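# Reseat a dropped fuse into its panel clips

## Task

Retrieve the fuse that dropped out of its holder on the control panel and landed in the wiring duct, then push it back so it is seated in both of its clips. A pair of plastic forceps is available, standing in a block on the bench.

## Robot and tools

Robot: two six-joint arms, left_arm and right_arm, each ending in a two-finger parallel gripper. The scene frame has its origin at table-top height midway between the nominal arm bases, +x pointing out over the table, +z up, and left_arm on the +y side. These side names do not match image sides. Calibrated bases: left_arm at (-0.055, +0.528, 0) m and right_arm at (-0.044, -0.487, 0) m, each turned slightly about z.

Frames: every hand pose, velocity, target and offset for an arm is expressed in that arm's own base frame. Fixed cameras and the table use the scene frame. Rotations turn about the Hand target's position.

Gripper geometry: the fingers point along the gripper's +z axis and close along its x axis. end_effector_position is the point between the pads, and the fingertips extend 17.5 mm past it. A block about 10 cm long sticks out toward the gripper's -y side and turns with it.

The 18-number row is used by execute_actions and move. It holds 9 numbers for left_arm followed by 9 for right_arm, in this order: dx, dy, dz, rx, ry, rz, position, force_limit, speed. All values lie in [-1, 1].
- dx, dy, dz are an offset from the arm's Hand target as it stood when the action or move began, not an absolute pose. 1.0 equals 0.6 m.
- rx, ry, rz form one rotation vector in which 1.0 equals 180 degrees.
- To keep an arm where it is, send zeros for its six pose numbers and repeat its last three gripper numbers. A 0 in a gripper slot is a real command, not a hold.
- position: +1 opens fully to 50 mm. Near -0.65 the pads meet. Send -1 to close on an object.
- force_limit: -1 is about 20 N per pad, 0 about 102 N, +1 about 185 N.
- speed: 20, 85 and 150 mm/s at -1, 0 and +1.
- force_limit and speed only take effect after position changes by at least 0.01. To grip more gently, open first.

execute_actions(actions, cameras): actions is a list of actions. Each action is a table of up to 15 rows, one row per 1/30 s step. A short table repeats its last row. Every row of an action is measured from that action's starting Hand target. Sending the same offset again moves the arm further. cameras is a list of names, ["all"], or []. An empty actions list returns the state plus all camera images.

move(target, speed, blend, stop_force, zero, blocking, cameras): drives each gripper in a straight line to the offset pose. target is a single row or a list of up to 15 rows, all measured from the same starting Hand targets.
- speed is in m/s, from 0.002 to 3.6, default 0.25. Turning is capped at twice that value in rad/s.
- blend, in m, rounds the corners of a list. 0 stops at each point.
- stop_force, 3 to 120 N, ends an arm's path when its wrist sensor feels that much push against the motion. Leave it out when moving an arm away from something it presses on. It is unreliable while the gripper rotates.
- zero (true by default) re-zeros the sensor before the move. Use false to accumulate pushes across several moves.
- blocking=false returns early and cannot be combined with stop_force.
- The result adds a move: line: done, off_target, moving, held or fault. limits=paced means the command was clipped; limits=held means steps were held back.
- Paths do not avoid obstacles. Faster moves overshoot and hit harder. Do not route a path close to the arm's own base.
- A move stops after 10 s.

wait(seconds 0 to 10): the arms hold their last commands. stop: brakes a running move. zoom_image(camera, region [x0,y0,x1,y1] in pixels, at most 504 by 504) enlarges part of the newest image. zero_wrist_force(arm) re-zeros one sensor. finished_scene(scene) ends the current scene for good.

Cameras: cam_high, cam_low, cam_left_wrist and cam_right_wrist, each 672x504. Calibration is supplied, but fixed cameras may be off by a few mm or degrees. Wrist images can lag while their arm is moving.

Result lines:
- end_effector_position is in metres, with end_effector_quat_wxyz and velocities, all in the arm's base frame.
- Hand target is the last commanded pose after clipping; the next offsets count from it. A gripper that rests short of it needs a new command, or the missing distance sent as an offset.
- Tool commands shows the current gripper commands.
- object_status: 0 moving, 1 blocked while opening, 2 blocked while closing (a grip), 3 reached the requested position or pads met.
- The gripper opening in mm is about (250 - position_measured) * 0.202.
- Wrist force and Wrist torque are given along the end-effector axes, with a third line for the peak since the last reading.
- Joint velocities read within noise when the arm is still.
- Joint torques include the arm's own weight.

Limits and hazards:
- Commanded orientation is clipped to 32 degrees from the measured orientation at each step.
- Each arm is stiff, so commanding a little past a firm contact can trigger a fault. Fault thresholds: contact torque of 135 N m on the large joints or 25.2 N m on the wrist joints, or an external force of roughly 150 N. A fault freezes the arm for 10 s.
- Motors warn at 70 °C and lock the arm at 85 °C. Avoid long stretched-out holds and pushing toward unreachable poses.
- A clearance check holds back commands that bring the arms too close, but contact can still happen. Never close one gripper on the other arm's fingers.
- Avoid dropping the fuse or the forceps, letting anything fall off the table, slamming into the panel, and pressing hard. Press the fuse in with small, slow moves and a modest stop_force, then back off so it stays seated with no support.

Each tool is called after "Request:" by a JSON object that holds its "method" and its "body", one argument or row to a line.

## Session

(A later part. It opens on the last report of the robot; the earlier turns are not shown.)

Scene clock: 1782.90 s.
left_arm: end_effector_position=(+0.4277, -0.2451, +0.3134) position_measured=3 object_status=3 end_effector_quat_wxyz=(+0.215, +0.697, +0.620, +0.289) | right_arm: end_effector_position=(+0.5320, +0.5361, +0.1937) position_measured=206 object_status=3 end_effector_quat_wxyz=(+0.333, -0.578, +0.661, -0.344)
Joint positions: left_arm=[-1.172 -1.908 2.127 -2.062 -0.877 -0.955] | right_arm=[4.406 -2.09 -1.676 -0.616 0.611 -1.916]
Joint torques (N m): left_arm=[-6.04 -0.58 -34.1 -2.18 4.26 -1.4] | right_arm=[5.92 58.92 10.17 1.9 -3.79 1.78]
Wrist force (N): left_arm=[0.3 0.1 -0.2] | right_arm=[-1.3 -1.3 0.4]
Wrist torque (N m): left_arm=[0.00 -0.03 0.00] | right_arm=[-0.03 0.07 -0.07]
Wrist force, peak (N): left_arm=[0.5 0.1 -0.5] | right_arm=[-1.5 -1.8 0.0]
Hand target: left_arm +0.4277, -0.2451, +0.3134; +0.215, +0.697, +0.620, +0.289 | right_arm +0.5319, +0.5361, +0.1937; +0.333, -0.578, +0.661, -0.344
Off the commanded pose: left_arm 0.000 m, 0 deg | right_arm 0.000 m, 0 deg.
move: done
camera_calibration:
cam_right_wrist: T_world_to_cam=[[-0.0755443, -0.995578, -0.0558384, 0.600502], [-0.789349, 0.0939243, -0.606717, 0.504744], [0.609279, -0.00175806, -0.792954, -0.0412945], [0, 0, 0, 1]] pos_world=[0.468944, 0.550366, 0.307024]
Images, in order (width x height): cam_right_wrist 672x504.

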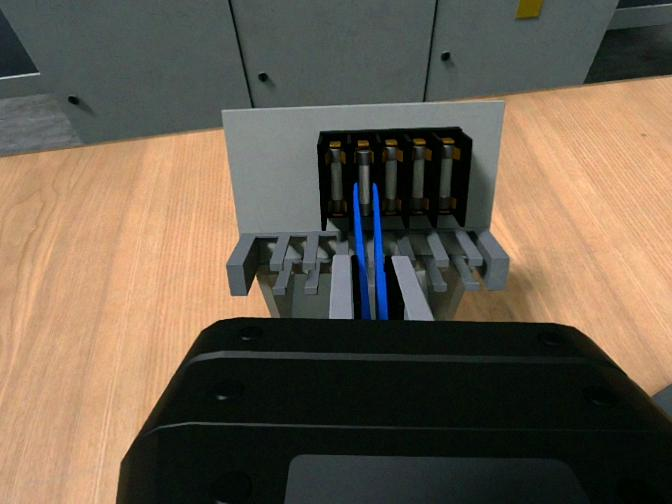

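Request:
{"method": "move", "body": {
  "target": [0,0,0,0,0,0,1,1,1,-0.0175,0.0015,0.0095,0,0,0,-0.355,-1,-1],
  "speed": 0.04,
  "cameras": []
}}

Request:
{"method": "move", "body": {
  "target": [0,0,0,0,0,0,1,1,1,-0.0045,-0.0008,-0.0078,0,0,0,-0.42,-1,-1],
  "speed": 0.04,
  "cameras": ["cam_right_wrist"]
}}

Request:
{"method": "zoom_image", "body": {
  "camera": "cam_right_wrist",
  "region": [315, 110, 415, 220]
}}

Scene clock: 1809.47 s.
left_arm: end_effector_position=(+0.4277, -0.2451, +0.3134) position_measured=3 object_status=3 end_effector_quat_wxyz=(+0.215, +0.697, +0.620, +0.289) | right_arm: end_effector_position=(+0.5215, +0.5370, +0.1994) position_measured=206 object_status=3 end_effector_quat_wxyz=(+0.333, -0.578, +0.661, -0.344)
Joint positions: left_arm=[-1.172 -1.908 2.127 -2.062 -0.877 -0.955] | right_arm=[4.423 -2.07 -1.686 -0.65 0.605 -1.888]
Joint torques (N m): left_arm=[-6.81 -0.63 -34.56 -2.22 4.06 -1.2] | right_arm=[5.26 60.02 9.46 1.57 -3.89 1.71]
Wrist force (N): left_arm=[0.3 -0.1 -0.2] | right_arm=[-1.5 -1.5 0.0]
Wrist torque (N m): left_arm=[-0.04 -0.04 0.00] | right_arm=[-0.06 0.10 -0.08]
Wrist force, peak (N): left_arm=[0.4 0.4 -0.4] | right_arm=[-1.7 -1.6 0.3]
Hand target: left_arm +0.4277, -0.2451, +0.3134; +0.215, +0.697, +0.620, +0.289 | right_arm +0.5214, +0.5370, +0.1994; +0.333, -0.578, +0.661, -0.344
Off the commanded pose: left_arm 0.000 m, 0 deg | right_arm 0.000 m, 0 deg.
move: done
No camera images: "cameras" was empty.

Scene clock: 1810.20 s.
left_arm: end_effector_position=(+0.4277, -0.2451, +0.3134) position_measured=3 object_status=3 end_effector_quat_wxyz=(+0.215, +0.697, +0.620, +0.289) | right_arm: end_effector_position=(+0.5188, +0.5365, +0.1948) position_measured=215 object_status=3 end_effector_quat_wxyz=(+0.333, -0.578, +0.661, -0.344)
Joint positions: left_arm=[-1.172 -1.908 2.127 -2.062 -0.877 -0.955] | right_arm=[4.427 -2.072 -1.695 -0.644 0.604 -1.881]
Joint torques (N m): left_arm=[-5.97 -1.48 -35.58 -2.28 4.09 -1.32] | right_arm=[5.91 31.51 10.64 5.09 -3.92 1.59]
Wrist force (N): left_arm=[0.3 0.2 0.0] | right_arm=[-1.4 -1.1 0.2]
Wrist torque (N m): left_arm=[0.01 -0.03 0.01] | right_arm=[0.00 0.08 -0.08]
Wrist force, peak (N): left_arm=[0.3 0.2 -0.4] | right_arm=[-1.4 -1.6 0.6]
Hand target: left_arm +0.4277, -0.2451, +0.3134; +0.215, +0.697, +0.620, +0.289 | right_arm +0.5187, +0.5365, +0.1947; +0.333, -0.578, +0.661, -0.344
Off the commanded pose: left_arm 0.000 m, 0 deg | right_arm 0.000 m, 0 deg.
move: done
camera_calibration:
cam_right_wrist: T_world_to_cam=[[-0.0755443, -0.995578, -0.0558384, 0.600072], [-0.789349, 0.0939243, -0.606717, 0.495024], [0.609279, -0.00175806, -0.792954, -0.0324398], [0, 0, 0, 1]] pos_world=[0.455844, 0.550866, 0.308124]
Images, in order (width x height): cam_right_wrist 672x504.

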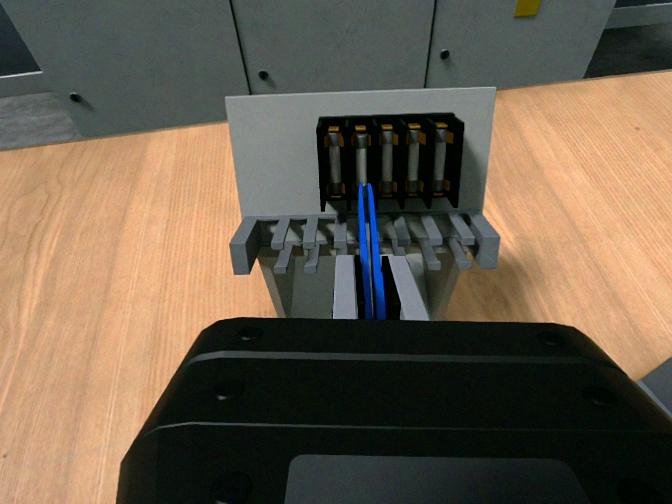

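Scaled by 4.582 from the camera's 672x504 image, which has a finer 960x720 frame.

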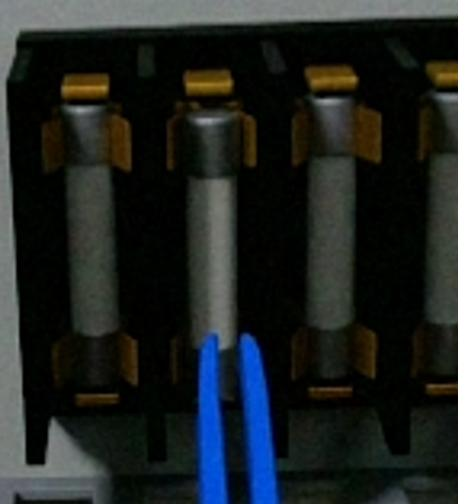

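Request:
{"method": "move", "body": {
  "target": [0,0,0,0,0,0,1,1,1,0.0401,-0.0025,-0.0238,0,0,0,-0.44,-1,-1],
  "speed": 0.04,
  "cameras": ["cam_right_wrist"]
}}

Request:
{"method": "zoom_image", "body": {
  "camera": "cam_right_wrist",
  "region": [315, 130, 415, 240]
}}

Scene clock: 1828.80 s.
left_arm: end_effector_position=(+0.4277, -0.2451, +0.3134) position_measured=3 object_status=3 end_effector_quat_wxyz=(+0.215, +0.697, +0.620, +0.289) | right_arm: end_effector_position=(+0.5427, +0.5350, +0.1805) position_measured=219 object_status=3 end_effector_quat_wxyz=(+0.333, -0.578, +0.661, -0.344)
Joint positions: left_arm=[-1.172 -1.908 2.127 -2.062 -0.877 -0.955] | right_arm=[4.389 -2.122 -1.671 -0.567 0.616 -1.943]
Joint torques (N m): left_arm=[-5.75 -0.6 -34.05 -2.27 4.21 -1.27] | right_arm=[-7.78 35.04 35.24 5.02 -0.16 -0.96]
Wrist force (N): left_arm=[0.1 0.0 -0.2] | right_arm=[-1.4 -1.4 0.3]
Wrist torque (N m): left_arm=[-0.02 -0.01 0.00] | right_arm=[-0.05 0.09 0.11]
Wrist force, peak (N): left_arm=[0.5 0.1 -0.4] | right_arm=[-1.6 -1.7 0.4]
Hand target: left_arm +0.4277, -0.2451, +0.3134; +0.215, +0.697, +0.620, +0.289 | right_arm +0.5428, +0.5350, +0.1805; +0.333, -0.578, +0.661, -0.344
Off the commanded pose: left_arm 0.000 m, 0 deg | right_arm 0.000 m, 0 deg.
move: done
camera_calibration:
cam_right_wrist: T_world_to_cam=[[-0.075605, -0.995578, -0.0557595, 0.599492], [-0.789344, 0.0939244, -0.606725, 0.505363], [0.609279, -0.00185803, -0.792954, -0.0582889], [0, 0, 0, 1]] pos_world=[0.479744, 0.549266, 0.293823]
Images, in order (width x height): cam_right_wrist 672x504.

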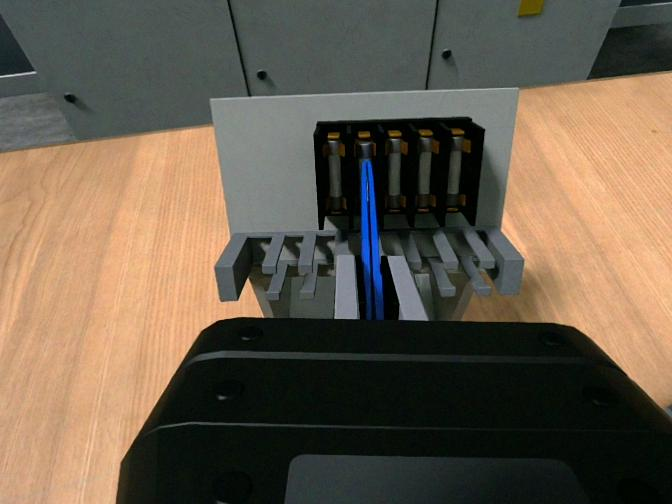

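Scaled by 4.582 from the camera's 672x504 image, which has a finer 960x720 frame.

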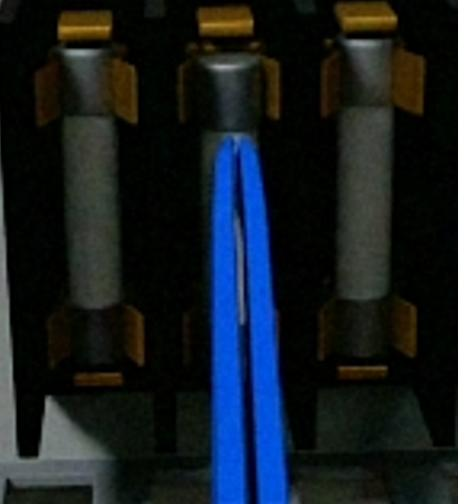

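Request:
{"method": "move", "body": {
  "target": [0,0,0,0,0,0,1,1,1,-0.0219,0.0019,0.0119,0,0,0,-0.44,-1,-1],
  "speed": 0.04,
  "cameras": []
}}

Request:
{"method": "execute_actions", "body": {
  "actions": [
    [[0,0,0,0,0,0,1,1,1,0,0,0,0,0,0,-1,-1,-1]]
  ],
  "cameras": ["cam_right_wrist"]
}}

Request:
{"method": "zoom_image", "body": {
  "camera": "cam_right_wrist",
  "region": [315, 110, 415, 220]
}}

Scene clock: 1840.17 s.
left_arm: end_effector_position=(+0.4277, -0.2451, +0.3134) position_measured=3 object_status=3 end_effector_quat_wxyz=(+0.215, +0.697, +0.620, +0.289) | right_arm: end_effector_position=(+0.5297, +0.5361, +0.1876) position_measured=219 object_status=3 end_effector_quat_wxyz=(+0.333, -0.578, +0.661, -0.344)
Joint positions: left_arm=[-1.172 -1.908 2.127 -2.062 -0.877 -0.955] | right_arm=[4.41 -2.096 -1.685 -0.606 0.609 -1.91]
Joint torques (N m): left_arm=[-5.62 -0.11 -34.6 -2.35 4.03 -1.36] | right_arm=[5.41 60.74 9.63 1.56 -3.87 1.58]
Wrist force (N): left_arm=[0.4 0.2 -0.3] | right_arm=[-1.5 -1.5 0.3]
Wrist torque (N m): left_arm=[0.02 -0.04 0.00] | right_arm=[-0.07 0.12 -0.07]
Wrist force, peak (N): left_arm=[0.4 0.1 -0.5] | right_arm=[-2.0 -1.6 0.5]
Hand target: left_arm +0.4277, -0.2451, +0.3134; +0.215, +0.697, +0.620, +0.289 | right_arm +0.5296, +0.5361, +0.1876; +0.333, -0.578, +0.661, -0.344
Off the commanded pose: left_arm 0.000 m, 0 deg | right_arm 0.000 m, 0 deg.
move: done
No camera images: "cameras" was empty.

Scene clock: 1840.87 s.
left_arm: end_effector_position=(+0.4277, -0.2451, +0.3134) position_measured=3 object_status=3 end_effector_quat_wxyz=(+0.215, +0.697, +0.620, +0.289) | right_arm: end_effector_position=(+0.5296, +0.5361, +0.1876) position_measured=222 object_status=2 end_effector_quat_wxyz=(+0.333, -0.578, +0.661, -0.344)
Joint positions: left_arm=[-1.172 -1.908 2.127 -2.062 -0.877 -0.955] | right_arm=[4.41 -2.096 -1.685 -0.607 0.609 -1.91]
Joint torques (N m): left_arm=[-6.03 -0.26 -34.35 -2.21 4.03 -1.31] | right_arm=[5.36 60.31 9.7 1.64 -3.78 1.6]
Wrist force (N): left_arm=[0.4 0.0 -0.5] | right_arm=[-1.5 -1.7 0.2]
Wrist torque (N m): left_arm=[-0.03 -0.05 0.01] | right_arm=[-0.09 0.11 -0.07]
Wrist force, peak (N): left_arm=[0.4 0.0 -0.5] | right_arm=[-1.8 -1.4 0.1]
Hand target: left_arm +0.4277, -0.2451, +0.3134; +0.215, +0.697, +0.620, +0.289 | right_arm +0.5296, +0.5361, +0.1876; +0.333, -0.578, +0.661, -0.344
Off the commanded pose: left_arm 0.000 m, 0 deg | right_arm 0.000 m, 0 deg.
Step readings (end_effector_position of left_arm | right_arm):
0: (+0.4277, -0.2451, +0.3134) | (+0.5297, +0.5361, +0.1876)
1: (+0.4277, -0.2451, +0.3134) | (+0.5297, +0.5361, +0.1876)
2: (+0.4277, -0.2451, +0.3134) | (+0.5297, +0.5361, +0.1876)
4: (+0.4277, -0.2451, +0.3134) | (+0.5296, +0.5361, +0.1876)
8: (+0.4277, -0.2451, +0.3134) | (+0.5296, +0.5361, +0.1876)
15: (+0.4277, -0.2451, +0.3134) | (+0.5296, +0.5361, +0.1876)
camera_calibration:
cam_right_wrist: T_world_to_cam=[[-0.075605, -0.995578, -0.0557595, 0.600092], [-0.789344, 0.0939244, -0.606725, 0.499218], [0.609279, -0.00185803, -0.792954, -0.0446752], [0, 0, 0, 1]] pos_world=[0.466644, 0.550466, 0.300923]
Images, in order (width x height): cam_right_wrist 672x504.

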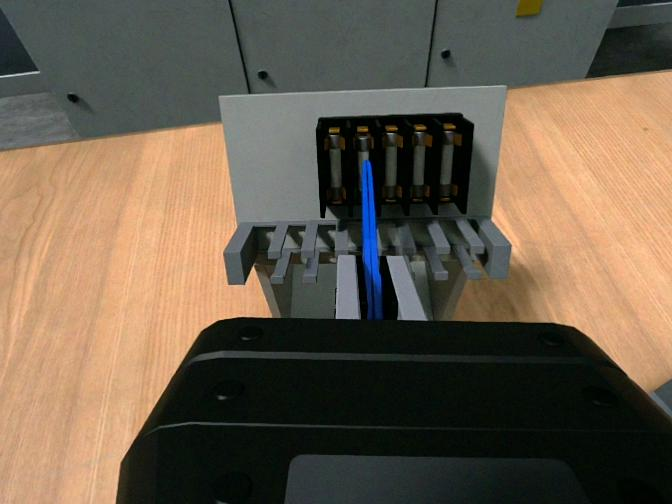

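Scaled by 4.582 from the camera's 672x504 image, which has a finer 960x720 frame.

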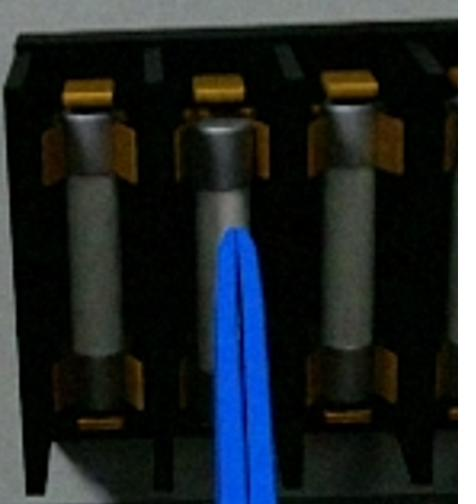

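Request:
{"method": "execute_actions", "body": {
  "actions": [
    [[0,0,0,0,0,0,1,1,1,0,0,0,0,0,0,-0.97,-0.5,-1]]
  ],
  "cameras": []
}}

Request:
{"method": "move", "body": {
  "target": [0,0,0,0,0,0,1,1,1,0.003,0.0015,-0.03,-0.0014,-0.0161,0,-0.97,-0.5,-1],
  "speed": 0.04,
  "cameras": ["cam_right_wrist"]
}}

Request:
{"method": "zoom_image", "body": {
  "camera": "cam_right_wrist",
  "region": [315, 100, 415, 210]
}}

Scene clock: 1855.30 s.
left_arm: end_effector_position=(+0.4277, -0.2451, +0.3134) position_measured=3 object_status=3 end_effector_quat_wxyz=(+0.215, +0.697, +0.620, +0.289) | right_arm: end_effector_position=(+0.5296, +0.5361, +0.1876) position_measured=223 object_status=2 end_effector_quat_wxyz=(+0.333, -0.578, +0.661, -0.344)
Joint positions: left_arm=[-1.172 -1.908 2.127 -2.062 -0.877 -0.955] | right_arm=[4.41 -2.096 -1.685 -0.607 0.609 -1.91]
Joint torques (N m): left_arm=[-5.67 0.13 -35.42 -2.17 4.08 -1.22] | right_arm=[4.79 60.41 9.85 1.59 -3.83 1.58]
Wrist force (N): left_arm=[0.1 0.1 -0.3] | right_arm=[-1.2 -0.9 0.4]
Wrist torque (N m): left_arm=[-0.01 -0.01 0.01] | right_arm=[0.02 0.06 -0.07]
Wrist force, peak (N): left_arm=[0.3 0.2 -0.5] | right_arm=[-1.8 -1.6 0.7]
Hand target: left_arm +0.4277, -0.2451, +0.3134; +0.215, +0.697, +0.620, +0.289 | right_arm +0.5296, +0.5361, +0.1876; +0.333, -0.578, +0.661, -0.344
Off the commanded pose: left_arm 0.000 m, 0 deg | right_arm 0.000 m, 0 deg.
Step readings (end_effector_position of left_arm | right_arm):
0: (+0.4277, -0.2451, +0.3134) | (+0.5296, +0.5361, +0.1876)
1: (+0.4277, -0.2451, +0.3134) | (+0.5296, +0.5361, +0.1876)
2: (+0.4277, -0.2451, +0.3134) | (+0.5296, +0.5361, +0.1876)
4: (+0.4277, -0.2451, +0.3134) | (+0.5296, +0.5361, +0.1876)
8: (+0.4277, -0.2451, +0.3134) | (+0.5296, +0.5361, +0.1876)
15: (+0.4277, -0.2451, +0.3134) | (+0.5296, +0.5361, +0.1876)
No camera images: "cameras" was empty.

Scene clock: 1856.43 s.
left_arm: end_effector_position=(+0.4277, -0.2451, +0.3134) position_measured=3 object_status=3 end_effector_quat_wxyz=(+0.215, +0.697, +0.620, +0.289) | right_arm: end_effector_position=(+0.5314, +0.5370, +0.1696) position_measured=223 object_status=2 end_effector_quat_wxyz=(+0.348, -0.570, +0.652, -0.360)
Joint positions: left_arm=[-1.172 -1.908 2.127 -2.062 -0.877 -0.955] | right_arm=[4.418 -2.142 -1.709 -0.514 0.56 -1.925]
Joint torques (N m): left_arm=[-6.59 -0.95 -34.18 -2.32 4.1 -1.15] | right_arm=[5.67 33.39 7.54 4.96 -3.94 -1.31]
Wrist force (N): left_arm=[0.3 0.2 -0.3] | right_arm=[-1.8 -1.1 0.3]
Wrist torque (N m): left_arm=[0.02 -0.03 0.01] | right_arm=[0.00 0.16 0.10]
Wrist force, peak (N): left_arm=[0.4 0.3 -0.4] | right_arm=[-1.7 -2.1 -0.3]
Hand target: left_arm +0.4277, -0.2451, +0.3134; +0.215, +0.697, +0.620, +0.289 | right_arm +0.5314, +0.5370, +0.1696; +0.348, -0.570, +0.652, -0.360
Off the commanded pose: left_arm 0.000 m, 0 deg | right_arm 0.000 m, 0 deg.
move: done
camera_calibration:
cam_right_wrist: T_world_to_cam=[[-0.0728407, -0.995815, -0.0551882, 0.598695], [-0.757652, 0.091235, -0.646251, 0.480964], [0.648582, -0.00525994, -0.761127, -0.0845669], [0, 0, 0, 1]] pos_world=[0.462861, 0.551865, 0.279498]
Images, in order (width x height): cam_right_wrist 672x504.

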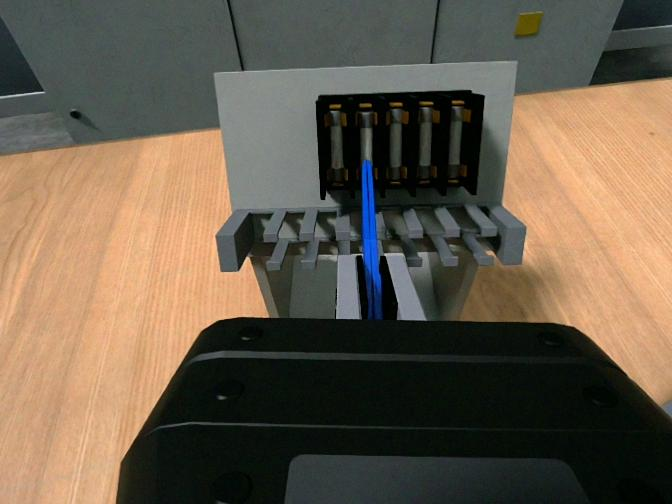

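Scaled by 4.582 from the camera's 672x504 image, which has a finer 960x720 frame.

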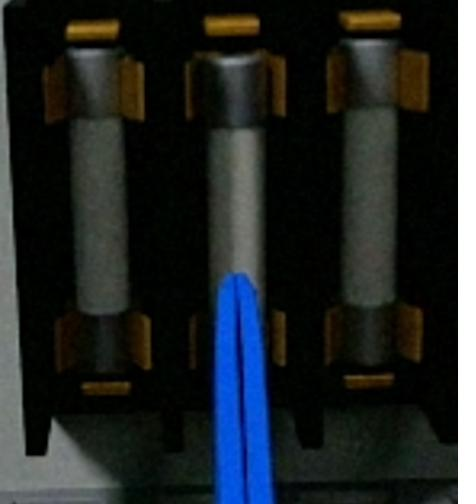

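Request:
{"method": "move", "body": {
  "target": [
    [0,0,0,0,0,0,1,1,1,0.012,-0.001,-0.002,0,0,0,-0.97,-0.5,-1],
    [0,0,0,0,0,0,1,1,1,0.028,-0.0023,-0.0107,0,0,0,-0.97,-0.5,-1]
  ],
  "speed": [0.03,0.01],
  "stop_force": 6,
  "cameras": ["cam_right_wrist"]
}}

Request:
{"method": "zoom_image", "body": {
  "camera": "cam_right_wrist",
  "region": [315, 100, 415, 210]
}}

Scene clock: 1869.00 s.
left_arm: end_effector_position=(+0.4277, -0.2451, +0.3134) position_measured=3 object_status=3 end_effector_quat_wxyz=(+0.215, +0.697, +0.620, +0.289) | right_arm: end_effector_position=(+0.5385, +0.5364, +0.1682) position_measured=223 object_status=2 end_effector_quat_wxyz=(+0.348, -0.570, +0.652, -0.360)
Joint positions: left_arm=[-1.172 -1.908 2.127 -2.062 -0.877 -0.955] | right_arm=[4.407 -2.152 -1.699 -0.496 0.564 -1.944]
Joint torques (N m): left_arm=[-5.97 -2.07 -34.07 -2.33 4.11 -1.18] | right_arm=[5.71 61.74 8.48 1.64 -3.86 1.65]
Wrist force (N): left_arm=[0.2 0.1 -0.1] | right_arm=[-1.4 -1.1 0.3]
Wrist torque (N m): left_arm=[-0.01 -0.02 0.01] | right_arm=[0.00 0.10 -0.08]
Wrist force, peak (N): left_arm=[0.4 0.3 -0.3] | right_arm=[-2.0 1.2 -7.0]
Hand target: left_arm +0.4277, -0.2451, +0.3134; +0.215, +0.697, +0.620, +0.289 | right_arm +0.5385, +0.5364, +0.1682; +0.348, -0.570, +0.652, -0.360 (not the last commanded pose)
Off the commanded pose: left_arm 0.000 m, 0 deg | right_arm 0.011 m, 0 deg.
move: contact (right_arm); path passed 1 of 2 targets
camera_calibration:
cam_right_wrist: T_world_to_cam=[[-0.0729053, -0.995815, -0.0551125, 0.598545], [-0.757646, 0.0912351, -0.646258, 0.485482], [0.648582, -0.0053599, -0.761126, -0.0900447], [0, 0, 0, 1]] pos_world=[0.469861, 0.551264, 0.278198]
Images, in order (width x height): cam_right_wrist 672x504.

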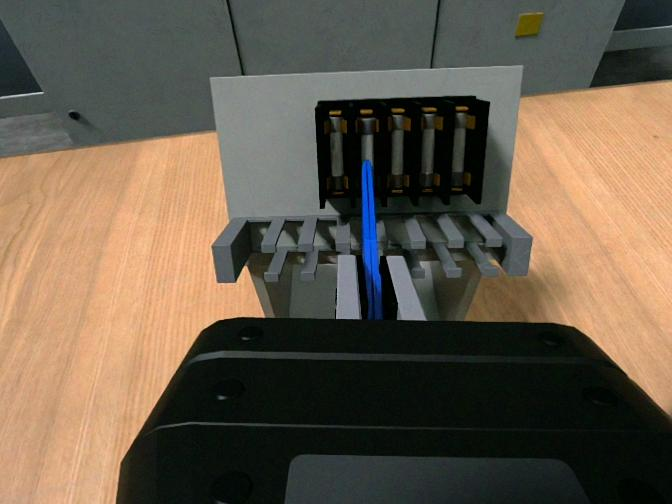

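Scaled by 4.582 from the camera's 672x504 image, which has a finer 960x720 frame.

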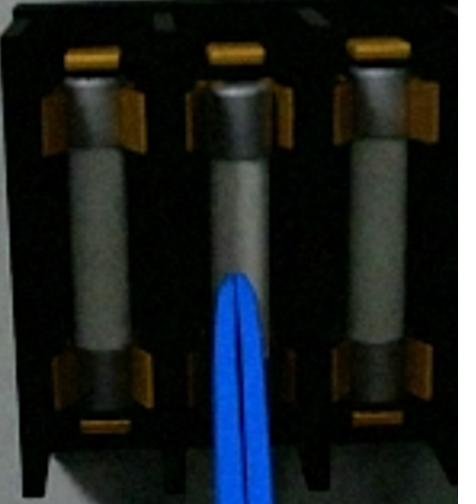

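Request:
{"method": "move", "body": {
  "target": [0,0,0,0,0,0,1,1,1,0.0117,-0.001,-0.0061,0,0,0,-0.97,-0.5,-1],
  "speed": 0.01,
  "stop_force": 20,
  "cameras": ["cam_right_wrist"]
}}

Request:
{"method": "zoom_image", "body": {
  "camera": "cam_right_wrist",
  "region": [315, 100, 415, 210]
}}

Scene clock: 1876.27 s.
left_arm: end_effector_position=(+0.4277, -0.2451, +0.3134) position_measured=3 object_status=3 end_effector_quat_wxyz=(+0.215, +0.697, +0.620, +0.289) | right_arm: end_effector_position=(+0.5423, +0.5361, +0.1662) position_measured=223 object_status=2 end_effector_quat_wxyz=(+0.348, -0.570, +0.652, -0.360)
Joint positions: left_arm=[-1.172 -1.908 2.127 -2.062 -0.877 -0.955] | right_arm=[4.401 -2.16 -1.694 -0.484 0.566 -1.955]
Joint torques (N m): left_arm=[-5.82 -0.52 -34.33 -2.11 3.97 -1.24] | right_arm=[-3.35 57.57 7.29 1.07 -4.02 1.55]
Wrist force (N): left_arm=[0.3 0.1 -0.1] | right_arm=[-1.3 2.1 -16.3]
Wrist torque (N m): left_arm=[0.00 -0.03 0.00] | right_arm=[0.40 0.14 -0.01]
Wrist force, peak (N): left_arm=[0.5 0.0 -0.3] | right_arm=[-0.9 7.2 -27.2]
Hand target: left_arm +0.4277, -0.2451, +0.3134; +0.215, +0.697, +0.620, +0.289 | right_arm +0.5423, +0.5361, +0.1662; +0.348, -0.570, +0.652, -0.360 (not the last commanded pose)
Off the commanded pose: left_arm 0.000 m, 0 deg | right_arm 0.004 m, 0 deg.
move: contact (right_arm)
camera_calibration:
cam_right_wrist: T_world_to_cam=[[-0.0729053, -0.995815, -0.0551125, 0.598413], [-0.757646, 0.0912351, -0.646258, 0.487096], [0.648582, -0.0053599, -0.761126, -0.0940331], [0, 0, 0, 1]] pos_world=[0.473661, 0.550964, 0.276198]
Images, in order (width x height): cam_right_wrist 672x504.

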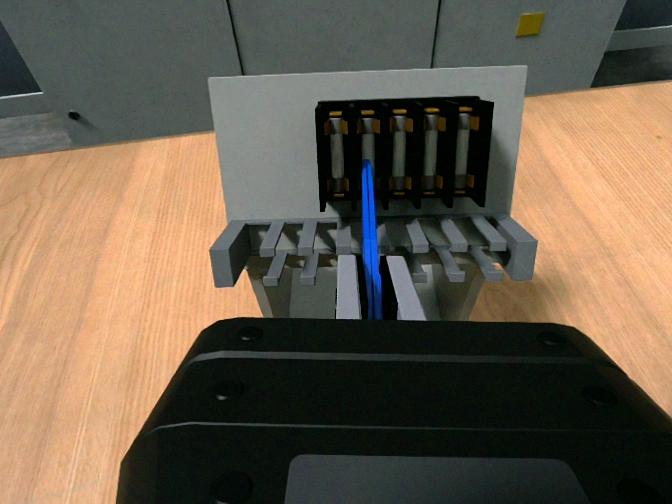

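Scaled by 4.582 from the camera's 672x504 image, which has a finer 960x720 frame.

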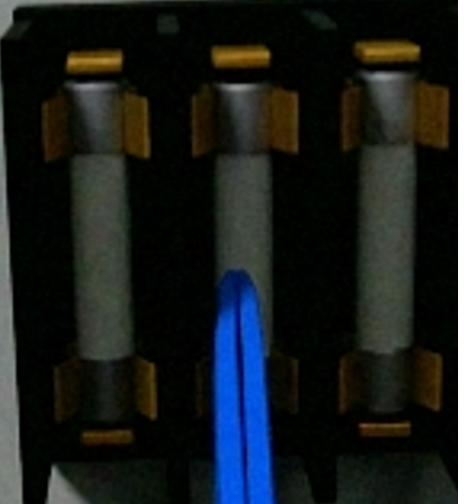

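Request:
{"method": "move", "body": {
  "target": [0,0,0,0,0,0,1,1,1,-0.035,0.0031,0.0115,0,0,0,-0.97,-0.5,-1],
  "speed": 0.05,
  "cameras": ["cam_right_wrist"]
}}

Request:
{"method": "zoom_image", "body": {
  "camera": "cam_right_wrist",
  "region": [315, 90, 415, 200]
}}

Scene clock: 1880.97 s.
left_arm: end_effector_position=(+0.4277, -0.2451, +0.3134) position_measured=3 object_status=3 end_effector_quat_wxyz=(+0.215, +0.697, +0.620, +0.289) | right_arm: end_effector_position=(+0.5213, +0.5380, +0.1731) position_measured=223 object_status=2 end_effector_quat_wxyz=(+0.348, -0.570, +0.652, -0.360)
Joint positions: left_arm=[-1.172 -1.908 2.127 -2.062 -0.877 -0.955] | right_arm=[4.434 -2.124 -1.72 -0.544 0.554 -1.896]
Joint torques (N m): left_arm=[-6.11 -0.43 -34.77 -2.31 3.88 -1.33] | right_arm=[6.02 60.97 8.7 1.6 -3.84 1.58]
Wrist force (N): left_arm=[0.1 0.1 -0.4] | right_arm=[-1.3 -1.4 0.6]
Wrist torque (N m): left_arm=[0.00 0.00 0.00] | right_arm=[-0.05 0.09 -0.09]
Wrist force, peak (N): left_arm=[0.7 0.1 -0.2] | right_arm=[-1.1 2.6 -16.6]
Hand target: left_arm +0.4277, -0.2451, +0.3134; +0.215, +0.697, +0.620, +0.289 | right_arm +0.5213, +0.5380, +0.1731; +0.348, -0.570, +0.652, -0.360
Off the commanded pose: left_arm 0.000 m, 0 deg | right_arm 0.000 m, 0 deg.
move: done
camera_calibration:
cam_right_wrist: T_world_to_cam=[[-0.0728407, -0.995815, -0.0551882, 0.599049], [-0.757652, 0.091235, -0.646251, 0.475492], [0.648582, -0.00525994, -0.761127, -0.0753476], [0, 0, 0, 1]] pos_world=[0.452761, 0.552765, 0.282998]
Images, in order (width x height): cam_right_wrist 672x504.

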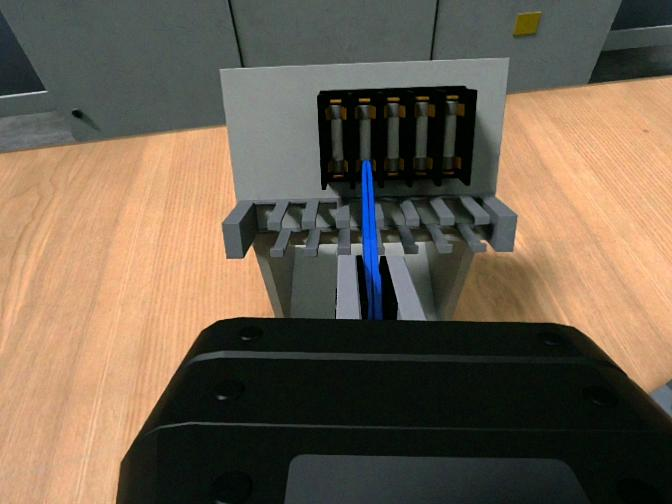

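Scaled by 4.582 from the camera's 672x504 image, which has a finer 960x720 frame.

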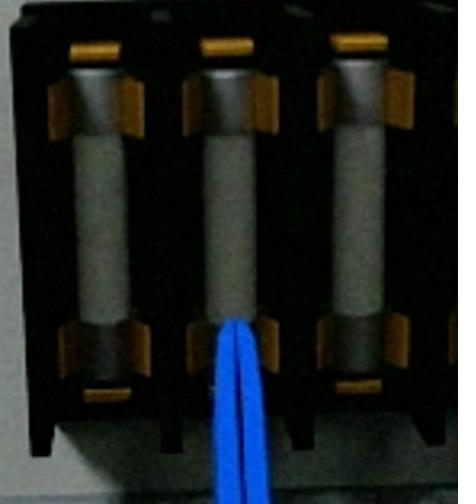

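Request:
{"method": "move", "body": {
  "target": [0,0,0,0,0,0,1,1,1,-0.045,0.003,-0.02,0,0,0,-0.97,-0.5,-1],
  "speed": 0.08,
  "cameras": ["cam_right_wrist"]
}}

Request:
{"method": "zoom_image", "body": {
  "camera": "cam_right_wrist",
  "region": [315, 60, 415, 160]
}}

Scene clock: 1885.73 s.
left_arm: end_effector_position=(+0.4277, -0.2451, +0.3134) position_measured=3 object_status=3 end_effector_quat_wxyz=(+0.215, +0.697, +0.620, +0.289) | right_arm: end_effector_position=(+0.4943, +0.5398, +0.1611) position_measured=223 object_status=2 end_effector_quat_wxyz=(+0.348, -0.570, +0.652, -0.360)
Joint positions: left_arm=[-1.172 -1.908 2.127 -2.062 -0.877 -0.955] | right_arm=[4.478 -2.109 -1.764 -0.583 0.542 -1.816]
Joint torques (N m): left_arm=[-4.97 -0.56 -33.45 -2.19 4.08 -1.29] | right_arm=[4.29 59.31 7.43 1.35 -3.98 1.87]
Wrist force (N): left_arm=[0.3 0.2 -0.3] | right_arm=[-0.9 -1.7 0.1]
Wrist torque (N m): left_arm=[0.01 -0.02 0.01] | right_arm=[-0.08 0.04 -0.10]
Wrist force, peak (N): left_arm=[0.4 0.2 -0.4] | right_arm=[-1.5 -2.0 0.7]
Hand target: left_arm +0.4277, -0.2451, +0.3134; +0.215, +0.697, +0.620, +0.289 | right_arm +0.4943, +0.5398, +0.1611; +0.348, -0.570, +0.652, -0.360
Off the commanded pose: left_arm 0.000 m, 0 deg | right_arm 0.000 m, 0 deg.
move: done
camera_calibration:
cam_right_wrist: T_world_to_cam=[[-0.0728407, -0.995815, -0.0551882, 0.598218], [-0.757652, 0.091235, -0.646251, 0.447181], [0.648582, -0.00525994, -0.761127, -0.0668838], [0, 0, 0, 1]] pos_world=[0.425761, 0.554565, 0.271098]
Images, in order (width x height): cam_right_wrist 672x504.

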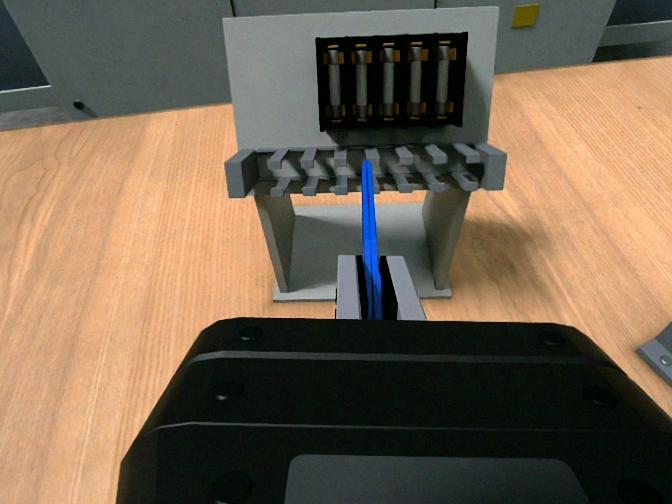

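Scaled by 5.040 from the camera's 672x504 image, which has a finer 960x720 frame.

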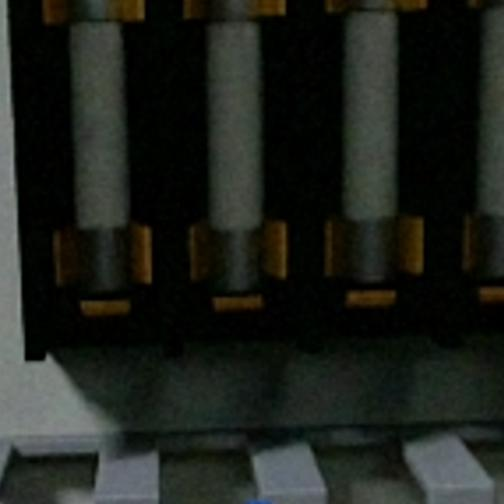

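Request:
{"method": "zoom_image", "body": {
  "camera": "cam_right_wrist",
  "region": [310, 30, 410, 130]
}}

Scaled by 5.040 from the camera's 672x504 image, which has a finer 960x720 frame.

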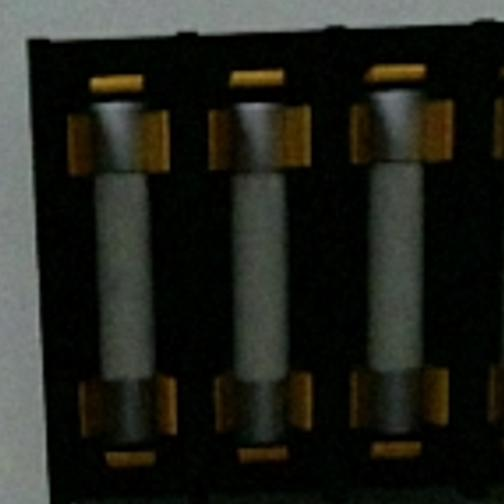

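Request:
{"method": "wait", "body": {
  "seconds": 0,
  "cameras": ["cam_left_wrist"]
}}

Request:
{"method": "zoom_image", "body": {
  "camera": "cam_left_wrist",
  "region": [0, 240, 50, 310]
}}

Scene clock: 1905.90 s.
left_arm: end_effector_position=(+0.4277, -0.2451, +0.3134) position_measured=3 object_status=3 end_effector_quat_wxyz=(+0.215, +0.697, +0.620, +0.289) | right_arm: end_effector_position=(+0.4943, +0.5398, +0.1611) position_measured=223 object_status=2 end_effector_quat_wxyz=(+0.348, -0.570, +0.652, -0.360)
Joint positions: left_arm=[-1.172 -1.908 2.127 -2.062 -0.877 -0.955] | right_arm=[4.478 -2.109 -1.764 -0.583 0.542 -1.816]
Joint torques (N m): left_arm=[-5.95 -0.18 -33.79 -2.44 3.82 -1.12] | right_arm=[5.16 58.8 7.62 1.59 -3.98 1.52]
Wrist force (N): left_arm=[0.2 0.1 -0.4] | right_arm=[-0.9 -1.6 0.1]
Wrist torque (N m): left_arm=[0.00 -0.02 0.01] | right_arm=[-0.06 0.03 -0.10]
Wrist force, peak (N): left_arm=[0.5 0.3 -0.3] | right_arm=[-1.5 -1.5 0.6]
Hand target: left_arm +0.4277, -0.2451, +0.3134; +0.215, +0.697, +0.620, +0.289 | right_arm +0.4943, +0.5398, +0.1611; +0.348, -0.570, +0.652, -0.360
Tool commands: left_gripper/position=+1.0 left_gripper/force_limit=+1.0 left_gripper/speed=+1.0 right_gripper/position=-0.97 right_gripper/force_limit=-0.5 right_gripper/speed=-1.0
Off the commanded pose: left_arm 0.000 m, 0 deg | right_arm 0.000 m, 0 deg.
camera_calibration:
cam_left_wrist: T_world_to_cam=[[0.0670531, 0.989747, 0.126111, 0.182797], [0.445372, -0.142796, 0.883885, -0.489865], [0.892831, -0.00310083, -0.45038, -0.107726], [0, 0, 0, 1]] pos_world=[0.302096, -0.251208, 0.361415]
Images, in order (width x height): cam_left_wrist 672x504.

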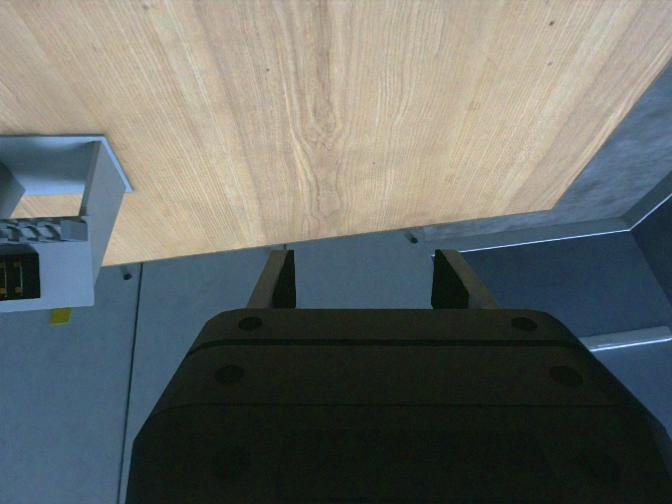

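Scaled by 7.200 from the camera's 672x504 image, which has a finer 960x720 frame.

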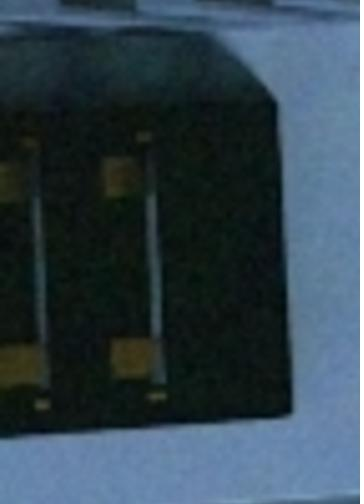

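Request:
{"method": "finished_scene", "body": {
  "scene": 1
}}

The scene is finished: the task was done.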